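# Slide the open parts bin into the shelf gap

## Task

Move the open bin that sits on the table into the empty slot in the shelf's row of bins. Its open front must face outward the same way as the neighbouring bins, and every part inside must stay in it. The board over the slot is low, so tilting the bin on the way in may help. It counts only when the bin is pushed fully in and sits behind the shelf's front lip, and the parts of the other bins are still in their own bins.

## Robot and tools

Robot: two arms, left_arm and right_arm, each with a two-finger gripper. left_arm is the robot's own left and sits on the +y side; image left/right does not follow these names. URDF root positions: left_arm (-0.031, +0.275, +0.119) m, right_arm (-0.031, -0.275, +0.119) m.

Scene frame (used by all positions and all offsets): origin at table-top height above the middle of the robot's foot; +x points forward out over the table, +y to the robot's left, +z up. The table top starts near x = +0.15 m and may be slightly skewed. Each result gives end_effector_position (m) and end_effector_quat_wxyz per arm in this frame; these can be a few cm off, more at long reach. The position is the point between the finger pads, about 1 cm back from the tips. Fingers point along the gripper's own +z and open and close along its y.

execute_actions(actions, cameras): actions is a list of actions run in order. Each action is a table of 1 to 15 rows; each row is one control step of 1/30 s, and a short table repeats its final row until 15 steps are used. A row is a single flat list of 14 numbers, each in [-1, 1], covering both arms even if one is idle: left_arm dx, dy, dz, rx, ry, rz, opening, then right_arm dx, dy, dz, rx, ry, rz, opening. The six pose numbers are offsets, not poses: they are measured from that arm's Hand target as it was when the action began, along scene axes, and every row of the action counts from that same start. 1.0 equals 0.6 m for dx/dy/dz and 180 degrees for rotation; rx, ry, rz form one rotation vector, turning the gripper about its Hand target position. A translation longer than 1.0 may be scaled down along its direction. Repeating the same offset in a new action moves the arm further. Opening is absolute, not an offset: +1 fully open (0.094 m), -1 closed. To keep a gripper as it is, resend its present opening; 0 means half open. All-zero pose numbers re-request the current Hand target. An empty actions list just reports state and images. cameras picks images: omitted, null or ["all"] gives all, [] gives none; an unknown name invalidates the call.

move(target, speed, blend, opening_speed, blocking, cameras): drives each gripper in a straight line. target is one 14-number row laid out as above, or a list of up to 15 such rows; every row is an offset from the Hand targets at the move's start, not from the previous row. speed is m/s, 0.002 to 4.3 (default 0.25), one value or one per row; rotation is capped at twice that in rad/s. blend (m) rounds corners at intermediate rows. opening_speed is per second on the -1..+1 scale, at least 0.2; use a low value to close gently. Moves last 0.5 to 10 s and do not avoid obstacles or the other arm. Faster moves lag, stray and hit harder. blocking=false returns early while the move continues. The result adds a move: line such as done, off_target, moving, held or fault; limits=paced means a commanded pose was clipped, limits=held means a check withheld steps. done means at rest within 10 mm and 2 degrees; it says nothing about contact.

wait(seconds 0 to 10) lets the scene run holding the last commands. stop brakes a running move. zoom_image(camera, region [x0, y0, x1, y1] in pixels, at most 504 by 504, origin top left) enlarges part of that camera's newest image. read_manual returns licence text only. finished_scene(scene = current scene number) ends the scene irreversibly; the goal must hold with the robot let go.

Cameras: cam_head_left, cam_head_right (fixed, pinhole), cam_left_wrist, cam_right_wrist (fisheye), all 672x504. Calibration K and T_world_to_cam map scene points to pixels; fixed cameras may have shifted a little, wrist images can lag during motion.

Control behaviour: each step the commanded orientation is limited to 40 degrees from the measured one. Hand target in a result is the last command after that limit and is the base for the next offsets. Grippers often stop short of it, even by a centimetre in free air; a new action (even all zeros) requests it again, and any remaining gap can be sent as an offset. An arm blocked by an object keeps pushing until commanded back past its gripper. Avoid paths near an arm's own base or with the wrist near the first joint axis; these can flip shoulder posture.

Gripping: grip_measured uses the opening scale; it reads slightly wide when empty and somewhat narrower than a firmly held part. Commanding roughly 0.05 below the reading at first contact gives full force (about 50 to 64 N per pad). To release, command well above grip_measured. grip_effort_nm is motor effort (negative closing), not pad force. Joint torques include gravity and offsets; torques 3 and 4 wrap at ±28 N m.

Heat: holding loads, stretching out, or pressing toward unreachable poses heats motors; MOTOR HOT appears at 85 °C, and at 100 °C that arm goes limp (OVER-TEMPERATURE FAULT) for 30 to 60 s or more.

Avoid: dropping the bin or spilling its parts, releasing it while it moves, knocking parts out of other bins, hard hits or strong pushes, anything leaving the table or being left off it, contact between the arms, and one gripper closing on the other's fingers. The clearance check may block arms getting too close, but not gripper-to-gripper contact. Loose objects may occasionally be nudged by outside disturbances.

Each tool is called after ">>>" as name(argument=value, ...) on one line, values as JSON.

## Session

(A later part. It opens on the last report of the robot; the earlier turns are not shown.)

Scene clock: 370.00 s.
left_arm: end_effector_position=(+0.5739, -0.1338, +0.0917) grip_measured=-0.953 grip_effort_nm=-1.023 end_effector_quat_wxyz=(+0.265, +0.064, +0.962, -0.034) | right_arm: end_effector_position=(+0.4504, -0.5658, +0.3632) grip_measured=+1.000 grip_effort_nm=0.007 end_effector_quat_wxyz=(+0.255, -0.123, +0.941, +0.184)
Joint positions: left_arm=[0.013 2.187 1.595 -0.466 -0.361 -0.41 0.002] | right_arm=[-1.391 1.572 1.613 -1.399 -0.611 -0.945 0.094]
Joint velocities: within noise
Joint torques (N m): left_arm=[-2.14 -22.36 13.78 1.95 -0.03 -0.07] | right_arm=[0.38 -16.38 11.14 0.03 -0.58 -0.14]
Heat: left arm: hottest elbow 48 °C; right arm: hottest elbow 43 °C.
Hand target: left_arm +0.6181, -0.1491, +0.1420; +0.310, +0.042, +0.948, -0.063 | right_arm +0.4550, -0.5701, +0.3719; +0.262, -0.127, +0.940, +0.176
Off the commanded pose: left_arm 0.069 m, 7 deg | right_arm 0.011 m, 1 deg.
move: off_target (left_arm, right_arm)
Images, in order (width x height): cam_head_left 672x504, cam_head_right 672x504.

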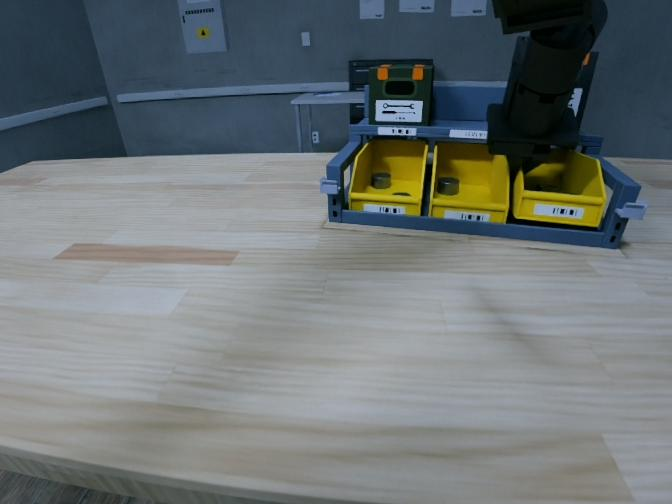

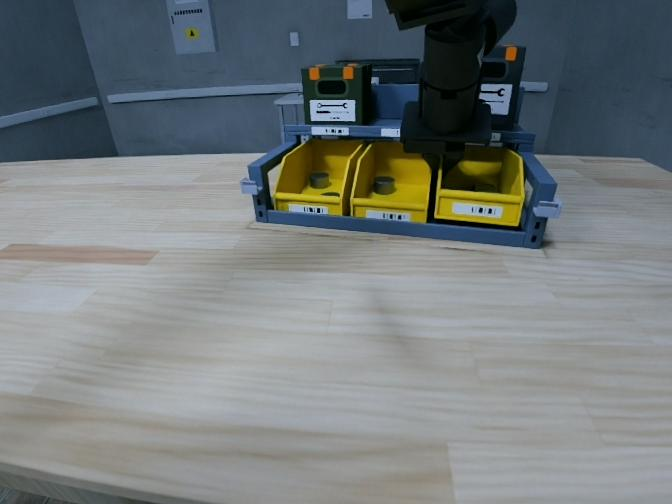

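>>> move(target=[0.004,-0.001,-0.034,-0.005,-0.037,0,-1.0,0,0,0,0,0,0,1], speed=0.06)

>>> zoom_image(camera="cam_head_left", region=[480, 130, 650, 260])

>>> zoom_image(camera="cam_head_right", region=[400, 130, 570, 260])

Scene clock: 380.67 s.
left_arm: end_effector_position=(+0.5882, -0.1409, +0.0916) grip_measured=-0.953 grip_effort_nm=-1.018 end_effector_quat_wxyz=(+0.319, +0.063, +0.945, -0.043) | right_arm: end_effector_position=(+0.4504, -0.5658, +0.3632) grip_measured=+1.000 grip_effort_nm=-0.002 end_effector_quat_wxyz=(+0.255, -0.123, +0.941, +0.184)
Joint positions: left_arm=[0.01 2.198 1.563 -0.307 -0.396 -0.369 0.002] | right_arm=[-1.391 1.572 1.613 -1.399 -0.611 -0.945 0.094]
Joint velocities: within noise
Joint torques (N m): left_arm=[-2.08 -21.83 9.89 4.81 -0.2 -0.02] | right_arm=[0.44 -16.5 11.1 0.01 -0.58 -0.14]
Heat: left arm: hottest elbow 50 °C; right arm: hottest elbow 43 °C.
Hand target: left_arm +0.6204, -0.1498, +0.1217; +0.365, +0.043, +0.928, -0.068 | right_arm +0.4550, -0.5701, +0.3719; +0.262, -0.127, +0.940, +0.176
Off the commanded pose: left_arm 0.045 m, 7 deg | right_arm 0.011 m, 1 deg.
move: off_target (left_arm, right_arm)
camera_calibration:
cam_left_wrist: T_world_to_cam=[[-0.142355, -0.988992, 0.0403808, -0.0615806], [-0.989517, 0.141191, -0.0303653, 0.611402], [0.0243297, -0.0442801, -0.998723, 0.193446], [0, 0, 0, 1]] pos_world=[0.59152, -0.138661, 0.214251]
cam_right_wrist: T_world_to_cam=[[0.344646, -0.893716, -0.287213, -0.554837], [-0.927271, -0.371778, 0.0441622, 0.193803], [-0.146248, 0.251104, -0.956848, 0.677562], [0, 0, 0, 1]] pos_world=[0.470022, -0.593953, 0.480408]

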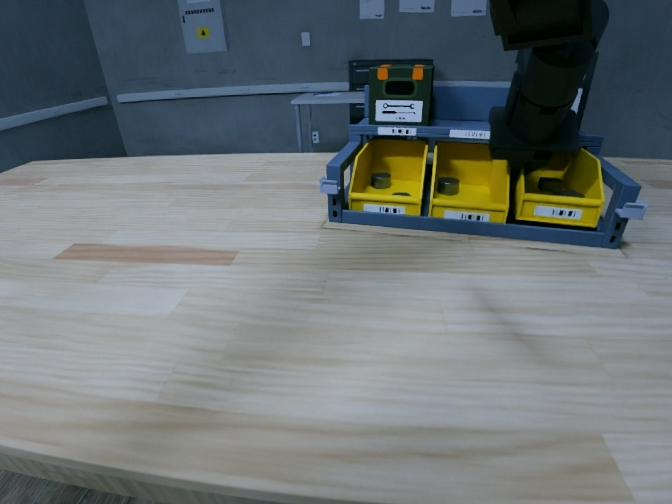

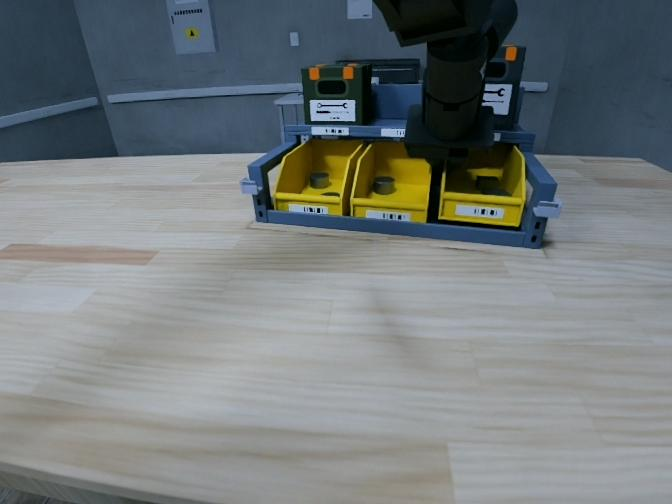

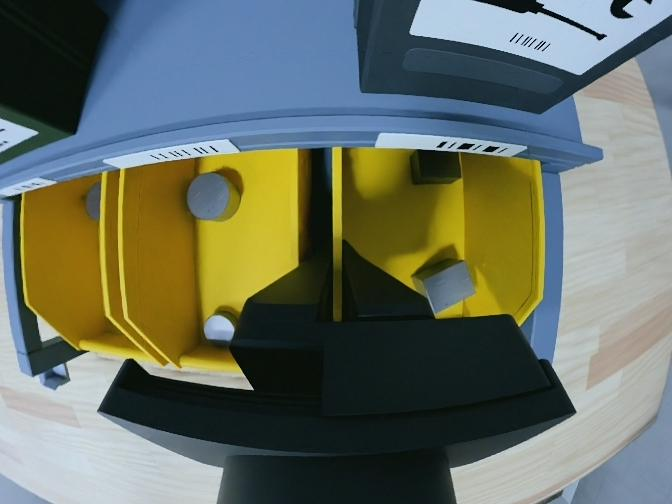

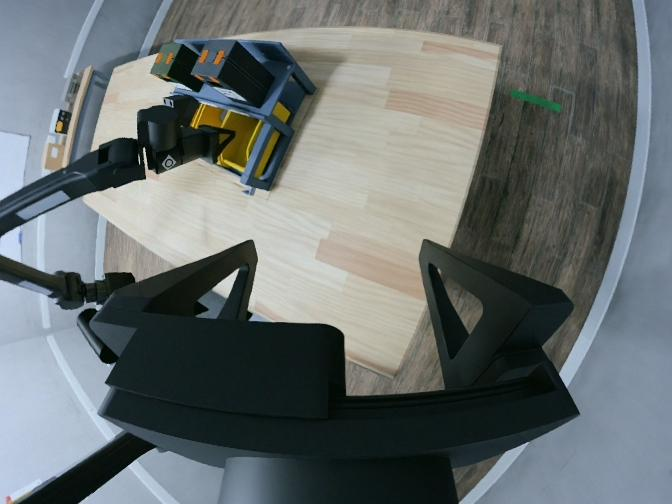

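Scaled by 2.965 from the camera's 672x504 image, which has a finer 960x720 frame.

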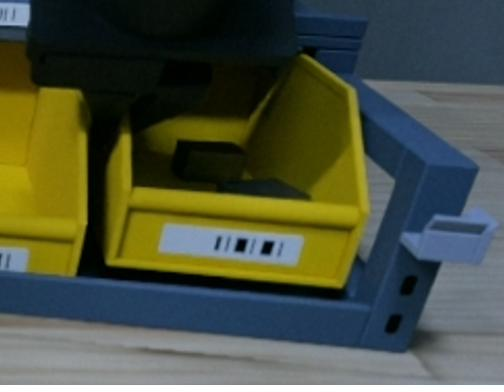

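Scaled by 2.965 from the camera's 672x504 image, which has a finer 960x720 frame.

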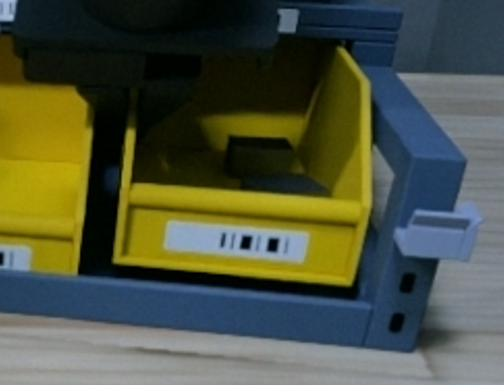

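>>> move(target=[-0.035,0.0013,0.0338,0.005,0.037,0,-1.0,0,0,0,0,0,0,1], speed=0.08, cameras=["cam_head_right","cam_head_left","cam_left_wrist"])

>>> zoom_image(camera="cam_head_right", region=[400, 130, 570, 260])

Scene clock: 421.93 s.
left_arm: end_effector_position=(+0.5708, -0.1331, +0.0875) grip_measured=-0.953 grip_effort_nm=-1.023 end_effector_quat_wxyz=(+0.276, +0.061, +0.959, -0.036) | right_arm: end_effector_position=(+0.4504, -0.5658, +0.3632) grip_measured=+1.000 grip_effort_nm=0.002 end_effector_quat_wxyz=(+0.255, -0.123, +0.941, +0.184)
Joint positions: left_arm=[0.01 2.183 1.563 -0.418 -0.37 -0.41 0.002] | right_arm=[-1.391 1.572 1.613 -1.399 -0.611 -0.945 0.094]
Joint velocities: within noise
Joint torques (N m): left_arm=[-3.19 -23.77 12.07 0.77 -0.01 -0.22] | right_arm=[0.5 -16.03 11.17 0.05 -0.58 -0.15]
Heat: left arm: hottest elbow 45 °C; right arm: hottest elbow 44 °C.
Hand target: left_arm +0.5994, -0.1490, +0.1418; +0.310, +0.042, +0.948, -0.063 | right_arm +0.4550, -0.5701, +0.3719; +0.262, -0.127, +0.940, +0.176
Off the commanded pose: left_arm 0.064 m, 6 deg | right_arm 0.011 m, 1 deg.
move: off_target (left_arm, right_arm)
camera_calibration:
cam_left_wrist: T_world_to_cam=[[-0.132943, -0.990502, 0.0351032, -0.0613151], [-0.988912, 0.134928, 0.0620271, 0.583687], [-0.0661744, -0.0264679, -0.997457, 0.244054], [0, 0, 0, 1]] pos_world=[0.585214, -0.133029, 0.209381]
Images, in order (width x height): cam_head_left 672x504, cam_head_right 672x504, cam_left_wrist 672x504.

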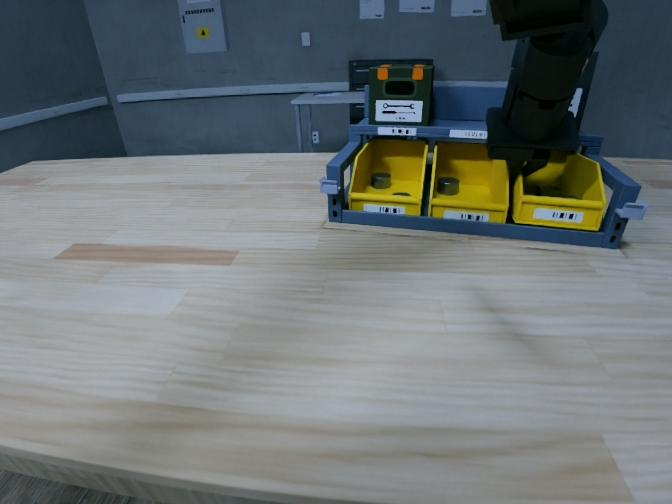

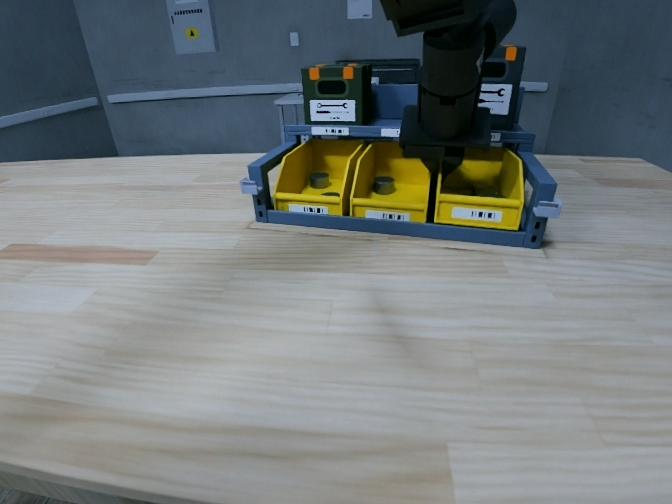

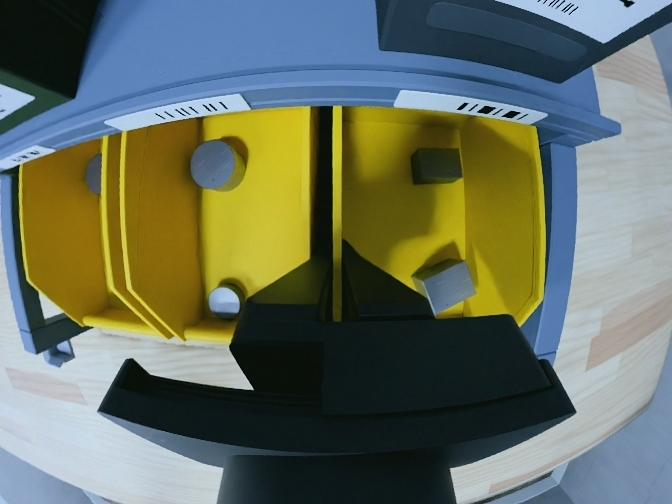

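Scaled by 2.965 from the camera's 672x504 image, which has a finer 960x720 frame.

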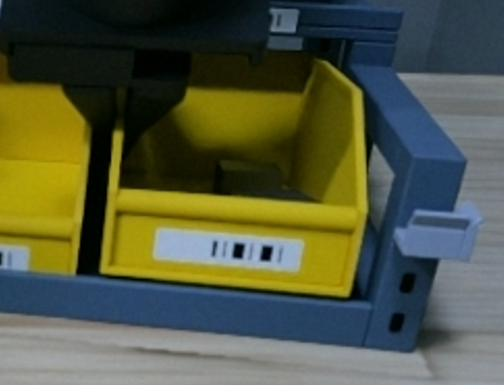

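>>> move(target=[[0,0,0,0,0,0,-0.75,0,0,0,0,0,0,1],[-0.027,0,0.045,0,0,0,-0.75,0,0,0,0,0,0,1],[-0.027,0,0.045,0,0,0,-1.0,0,0,0,0,0,0,1]], speed=0.08, opening_speed=1.0, cameras=["cam_head_right","cam_head_left","cam_left_wrist"])

>>> zoom_image(camera="cam_head_right", region=[400, 130, 570, 260])

>>> zoom_image(camera="cam_left_wrist", region=[220, 100, 590, 370])

Scene clock: 436.97 s.
left_arm: end_effector_position=(+0.5798, -0.1344, +0.1477) grip_measured=-0.994 grip_effort_nm=-0.266 end_effector_quat_wxyz=(+0.298, +0.043, +0.952, -0.053) | right_arm: end_effector_position=(+0.4504, -0.5658, +0.3632) grip_measured=+1.000 grip_effort_nm=-0.002 end_effector_quat_wxyz=(+0.255, -0.123, +0.941, +0.184)
Joint positions: left_arm=[0.004 2.1 1.577 -0.459 -0.377 -0.437 0] | right_arm=[-1.391 1.572 1.613 -1.399 -0.611 -0.945 0.094]
Joint velocities: within noise
Joint torques (N m): left_arm=[-4.42 -21.42 10.24 0.96 -0.26 -0.12] | right_arm=[0.5 -16.38 11.18 0.05 -0.57 -0.15]
Heat: left arm: hottest elbow 45 °C; right arm: hottest elbow 44 °C.
Hand target: left_arm +0.5833, -0.1490, +0.1689; +0.310, +0.042, +0.948, -0.063 | right_arm +0.4550, -0.5701, +0.3719; +0.262, -0.127, +0.940, +0.176
Off the commanded pose: left_arm 0.026 m, 2 deg | right_arm 0.011 m, 1 deg.
move: off_target (left_arm, right_arm); target 3's new opening was sent with left_arm's hand 0.026 m and 2 deg from that target
camera_calibration:
cam_left_wrist: T_world_to_cam=[[-0.108181, -0.991318, 0.0747403, -0.0838037], [-0.993914, 0.109422, 0.0126996, 0.595888], [-0.0207676, -0.0729116, -0.997122, 0.271944], [0, 0, 0, 1]] pos_world=[0.588843, -0.128451, 0.269857]
Images, in order (width x height): cam_head_left 672x504, cam_head_right 672x504, cam_left_wrist 672x504.

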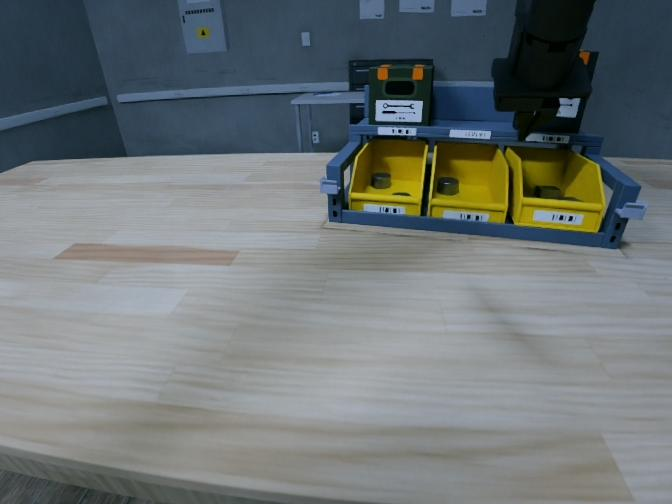

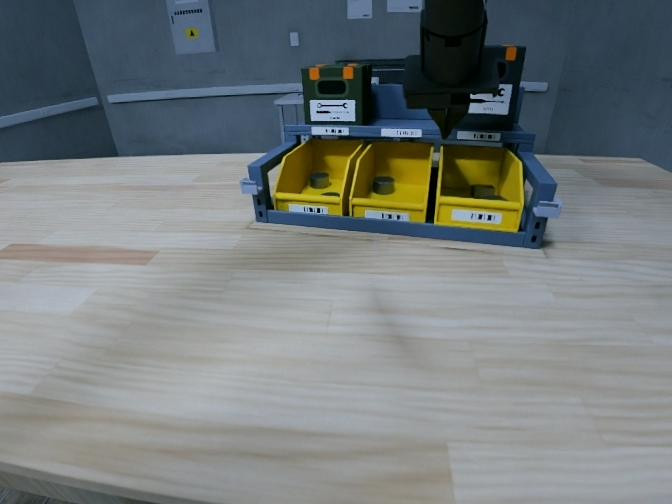

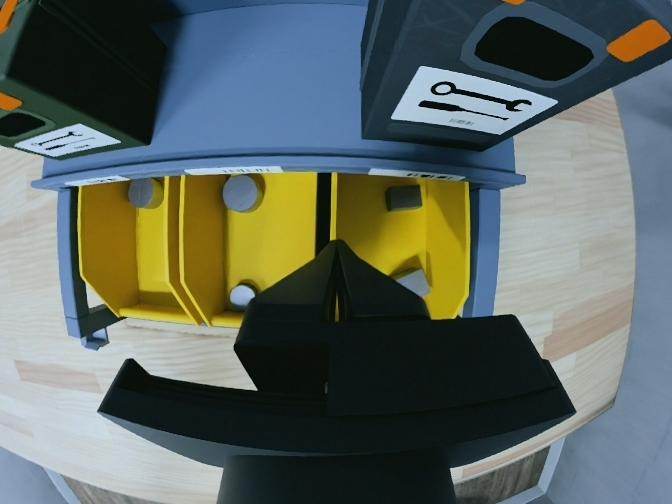

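Scaled by 2.965 from the camera's 672x504 image, which has a finer 960x720 frame.

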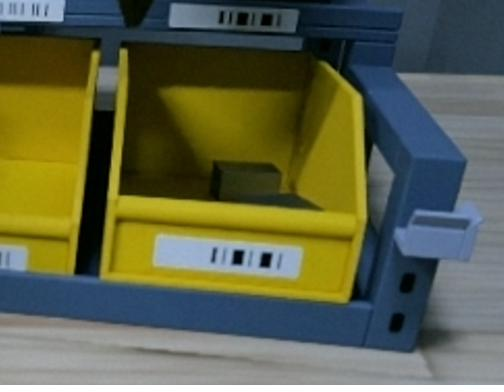

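Scaled by 1.362 from the camera's 672x504 image, which has a finer 960x720 frame.

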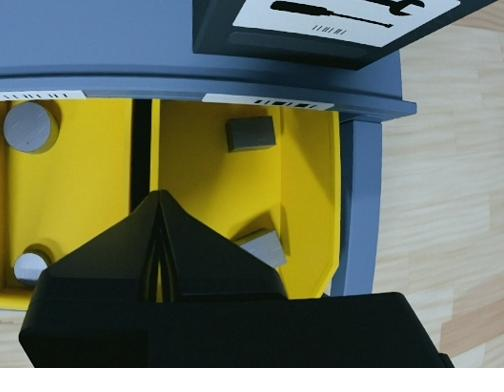

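>>> move(target=[[-0.189,-0.068,0.002,-0.006,-0.05,0,-1.0,0,0,0,0,0,0,1],[-0.189,-0.0733,-0.14,-0.006,-0.05,0,-1.0,0,0,0,0,0,0,1]], speed=0.2, blend=[0.02,0], cameras=["cam_head_right","cam_head_left","cam_left_wrist"])

>>> zoom_image(camera="cam_head_right", region=[380, 120, 570, 260])

Scene clock: 453.90 s.
left_arm: end_effector_position=(+0.4601, -0.1950, +0.0787) grip_measured=-0.995 grip_effort_nm=-0.281 end_effector_quat_wxyz=(+0.376, +0.054, +0.923, -0.062) | right_arm: end_effector_position=(+0.4504, -0.5658, +0.3632) grip_measured=+1.000 grip_effort_nm=-0.002 end_effector_quat_wxyz=(+0.255, -0.123, +0.941, +0.184)
Joint positions: left_arm=[-0.202 2.143 1.289 -0.035 -0.555 -0.517 0] | right_arm=[-1.391 1.572 1.613 -1.399 -0.611 -0.945 0.094]
Joint velocities: within noise
Joint torques (N m): left_arm=[-1.73 -19.19 6.71 2.48 -0.2 -0.05] | right_arm=[0.26 -16.44 11.12 -0.01 -0.57 -0.14]
Heat: left arm: hottest elbow 44 °C; right arm: hottest elbow 44 °C.
Hand target: left_arm +0.4697, -0.1930, +0.0848; +0.384, +0.044, +0.920, -0.069 | right_arm +0.4550, -0.5701, +0.3719; +0.262, -0.127, +0.940, +0.176
Off the commanded pose: left_arm 0.012 m, 2 deg | right_arm 0.011 m, 1 deg.
move: off_target (left_arm, right_arm)
camera_calibration:
cam_left_wrist: T_world_to_cam=[[-0.142941, -0.98689, 0.0749339, -0.134804], [-0.97962, 0.13028, -0.152877, 0.494859], [0.14111, -0.0952592, -0.9854, 0.116507], [0, 0, 0, 1]] pos_world=[0.449065, -0.186409, 0.20056]
Images, in order (width x height): cam_head_left 672x504, cam_head_right 672x504, cam_left_wrist 672x504.

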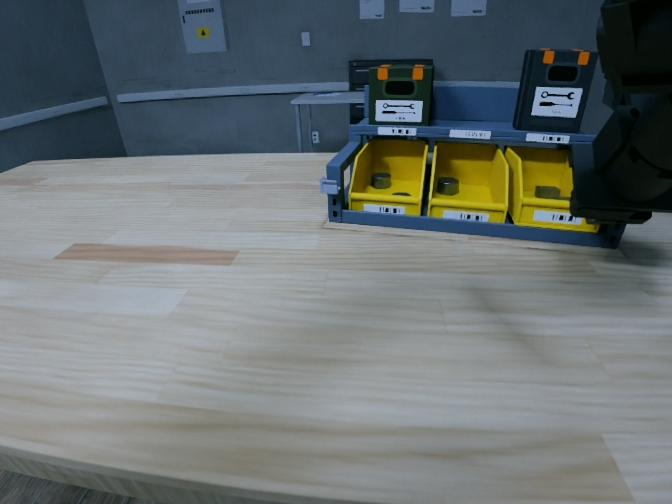

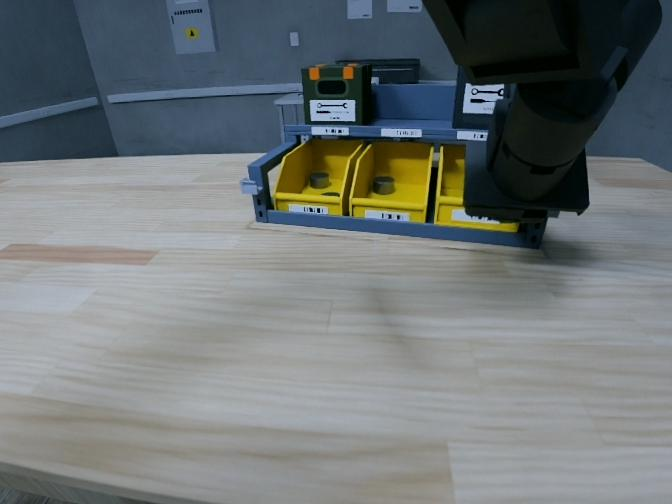

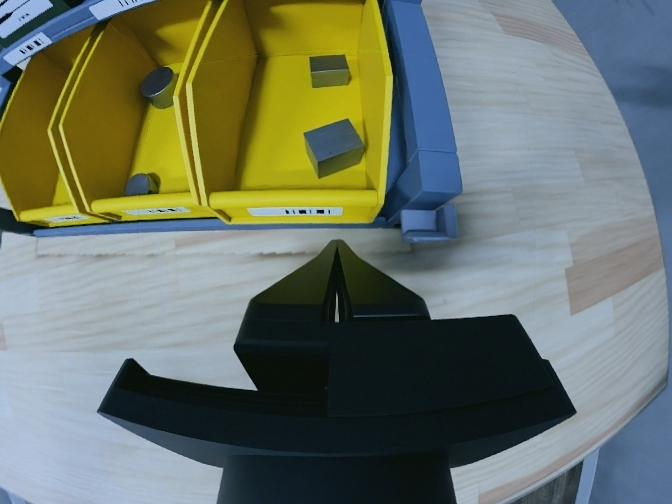

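Scaled by 2.653 from the camera's 672x504 image, which has a finer 960x720 frame.

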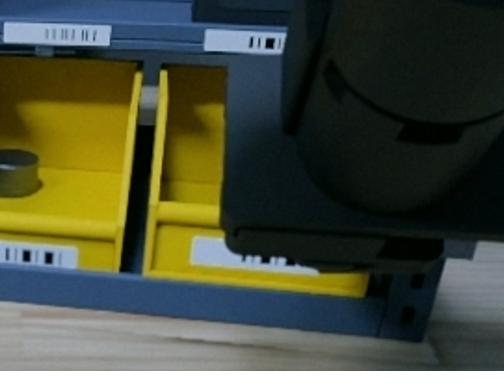

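>>> move(target=[[0.0,0.03,-0.017,0,0,0,-1.0,0,0,0,0,0,0,1],[0.09,0.02,-0.012,0,0,0,-1.0,0,0,0,0,0,0,1]], speed=[0.1,0.06], cameras=["cam_head_right","cam_head_left","cam_left_wrist"])

>>> zoom_image(camera="cam_left_wrist", region=[170, 100, 480, 300])

Scene clock: 466.60 s.
left_arm: end_effector_position=(+0.4951, -0.1750, +0.0644) grip_measured=-0.995 grip_effort_nm=-0.281 end_effector_quat_wxyz=(+0.370, +0.057, +0.925, -0.063) | right_arm: end_effector_position=(+0.4504, -0.5658, +0.3632) grip_measured=+1.000 grip_effort_nm=0.002 end_effector_quat_wxyz=(+0.255, -0.123, +0.941, +0.184)
Joint positions: left_arm=[-0.13 2.172 1.315 -0.011 -0.501 -0.455 0] | right_arm=[-1.391 1.572 1.613 -1.399 -0.611 -0.945 0.094]
Joint velocities: within noise
Joint torques (N m): left_arm=[-0.91 -18.49 10.71 1.32 -0.16 0.03] | right_arm=[0.38 -16.26 11.1 0.01 -0.57 -0.15]
Heat: left arm: hottest elbow 42 °C; right arm: hottest elbow 44 °C.
Hand target: left_arm +0.5238, -0.1808, +0.0775; +0.384, +0.044, +0.920, -0.069 | right_arm +0.4550, -0.5701, +0.3719; +0.262, -0.127, +0.940, +0.176
Off the commanded pose: left_arm 0.032 m, 2 deg | right_arm 0.011 m, 1 deg.
move: off_target (left_arm, right_arm)
camera_calibration:
cam_left_wrist: T_world_to_cam=[[-0.1468, -0.986359, 0.0744664, -0.106962], [-0.980677, 0.135285, -0.14132, 0.524948], [0.129318, -0.0937732, -0.987159, 0.105643], [0, 0, 0, 1]] pos_world=[0.485441, -0.166614, 0.186437]
Images, in order (width x height): cam_head_left 672x504, cam_head_right 672x504, cam_left_wrist 672x504.

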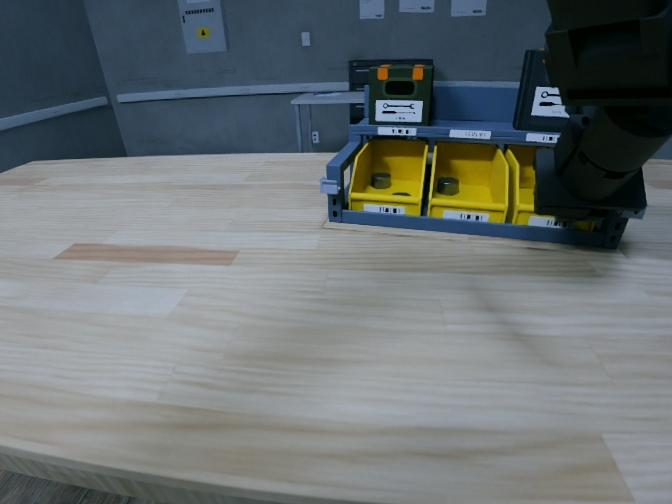

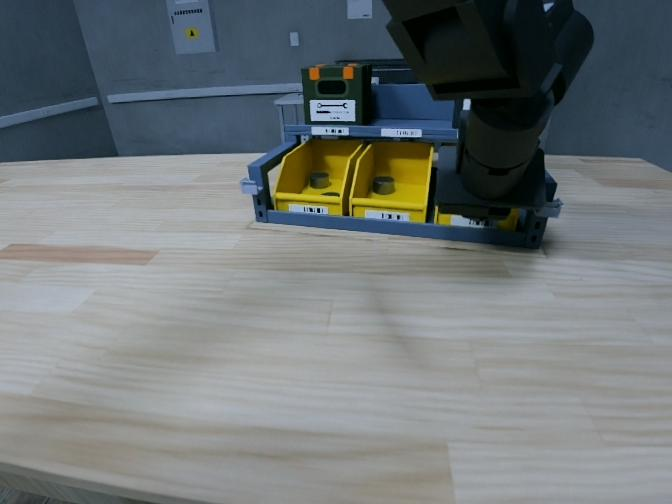

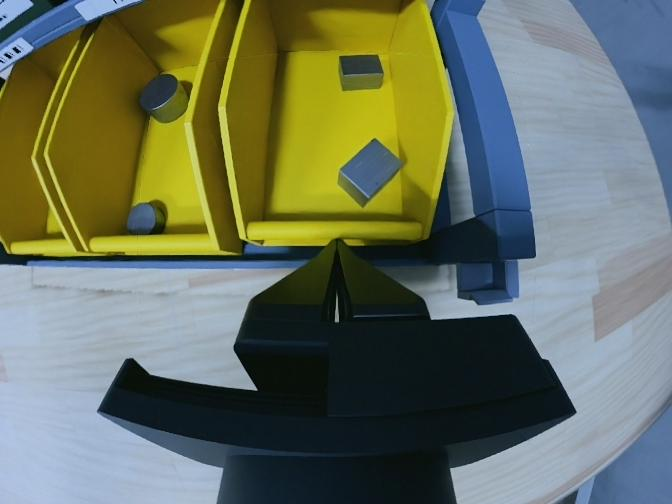

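Scaled by 1.626 from the camera's 672x504 image, which has a finer 960x720 frame.

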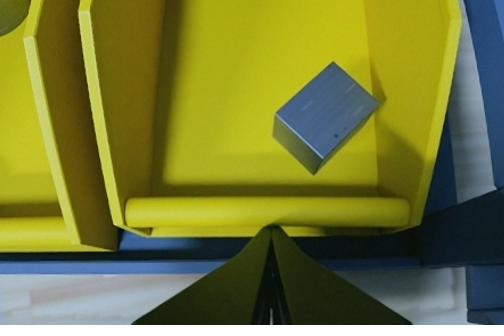

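>>> move(target=[[-0.06,0.01,0.01,0,0,0,-1.0,0,0,0,0,0,0,1],[-0.15,0.12,0.12,0,0,0,-1.0,0,0,0,0,0,0,1]], speed=0.2, blend=[0.02,0], cameras=["cam_head_right","cam_head_left","cam_left_wrist"])

>>> zoom_image(camera="cam_head_right", region=[340, 120, 570, 260])

>>> zoom_image(camera="cam_head_left", region=[420, 120, 650, 260])

Scene clock: 473.97 s.
left_arm: end_effector_position=(+0.4428, -0.1042, +0.1486) grip_measured=-0.995 grip_effort_nm=-0.276 end_effector_quat_wxyz=(+0.387, +0.039, +0.919, -0.067) | right_arm: end_effector_position=(+0.4504, -0.5658, +0.3632) grip_measured=+1.000 grip_effort_nm=0.002 end_effector_quat_wxyz=(+0.255, -0.123, +0.941, +0.184)
Joint positions: left_arm=[-0.138 1.852 1.028 -0.011 -0.528 -0.478 0] | right_arm=[-1.391 1.572 1.613 -1.399 -0.611 -0.945 0.094]
Joint velocities: within noise
Joint torques (N m): left_arm=[-3.66 -15.91 6.24 1.24 -0.31 -0.09] | right_arm=[0.21 -16.32 11.12 -0.02 -0.57 -0.15]
Heat: left arm: hottest elbow 43 °C; right arm: hottest elbow 44 °C.
Hand target: left_arm +0.4339, -0.1089, +0.1496; +0.384, +0.044, +0.920, -0.069 | right_arm +0.4550, -0.5701, +0.3719; +0.262, -0.127, +0.940, +0.176
Off the commanded pose: left_arm 0.010 m, 1 deg | right_arm 0.011 m, 1 deg.
move: off_target (right_arm); blend cut to 0.0177 m at target 1
camera_calibration:
cam_left_wrist: T_world_to_cam=[[-0.11944, -0.988312, 0.0947252, -0.0664457], [-0.979101, 0.101432, -0.176276, 0.477041], [0.164607, -0.1138, -0.979772, 0.183378], [0, 0, 0, 1]] pos_world=[0.42895, -0.0931878, 0.270054]
Images, in order (width x height): cam_head_left 672x504, cam_head_right 672x504, cam_left_wrist 672x504.

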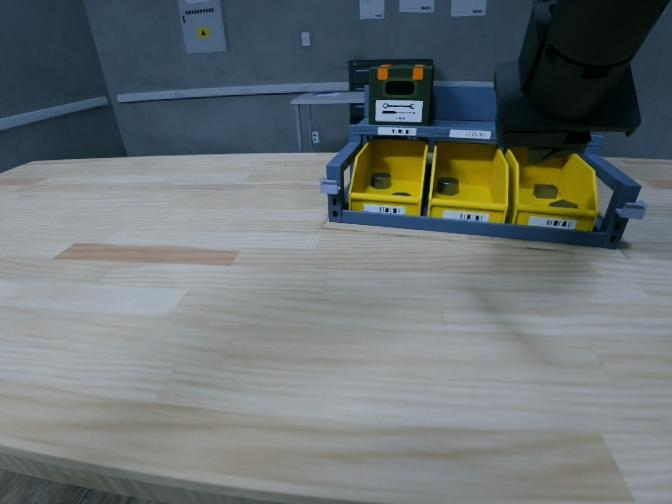

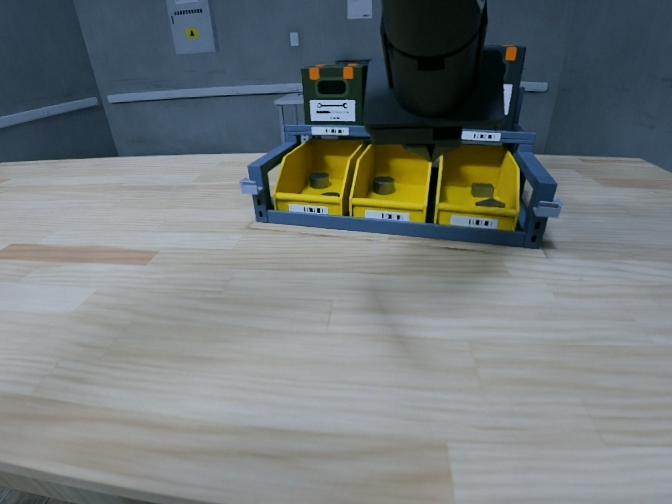

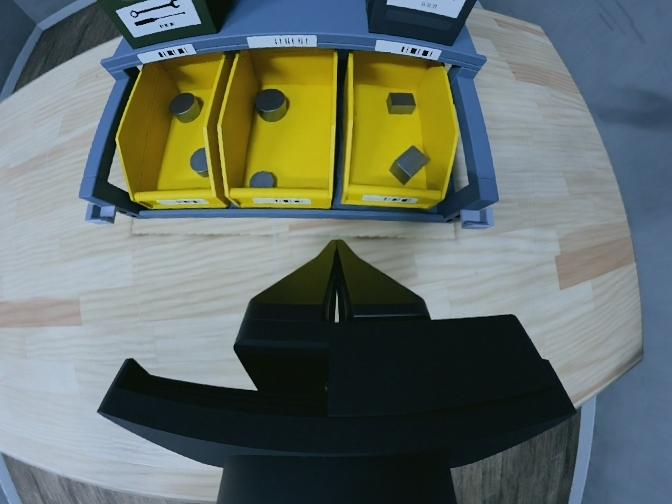

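Scaled by 2.191 from the camera's 672x504 image, which has a finer 960x720 frame.

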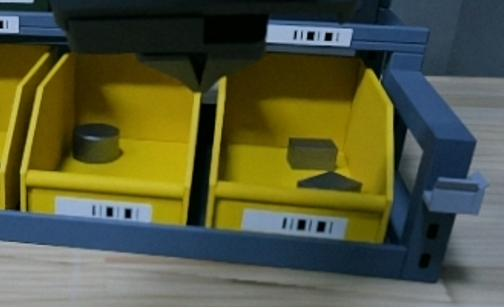

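Scaled by 2.191 from the camera's 672x504 image, which has a finer 960x720 frame.

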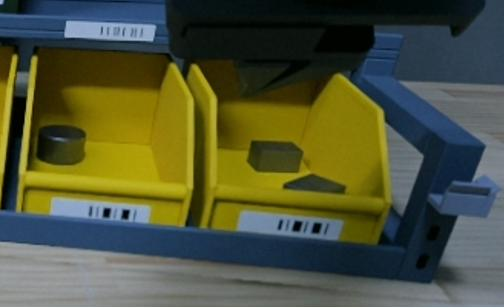

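>>> finished_scene(scene=2)

The scene is finished: the task was done.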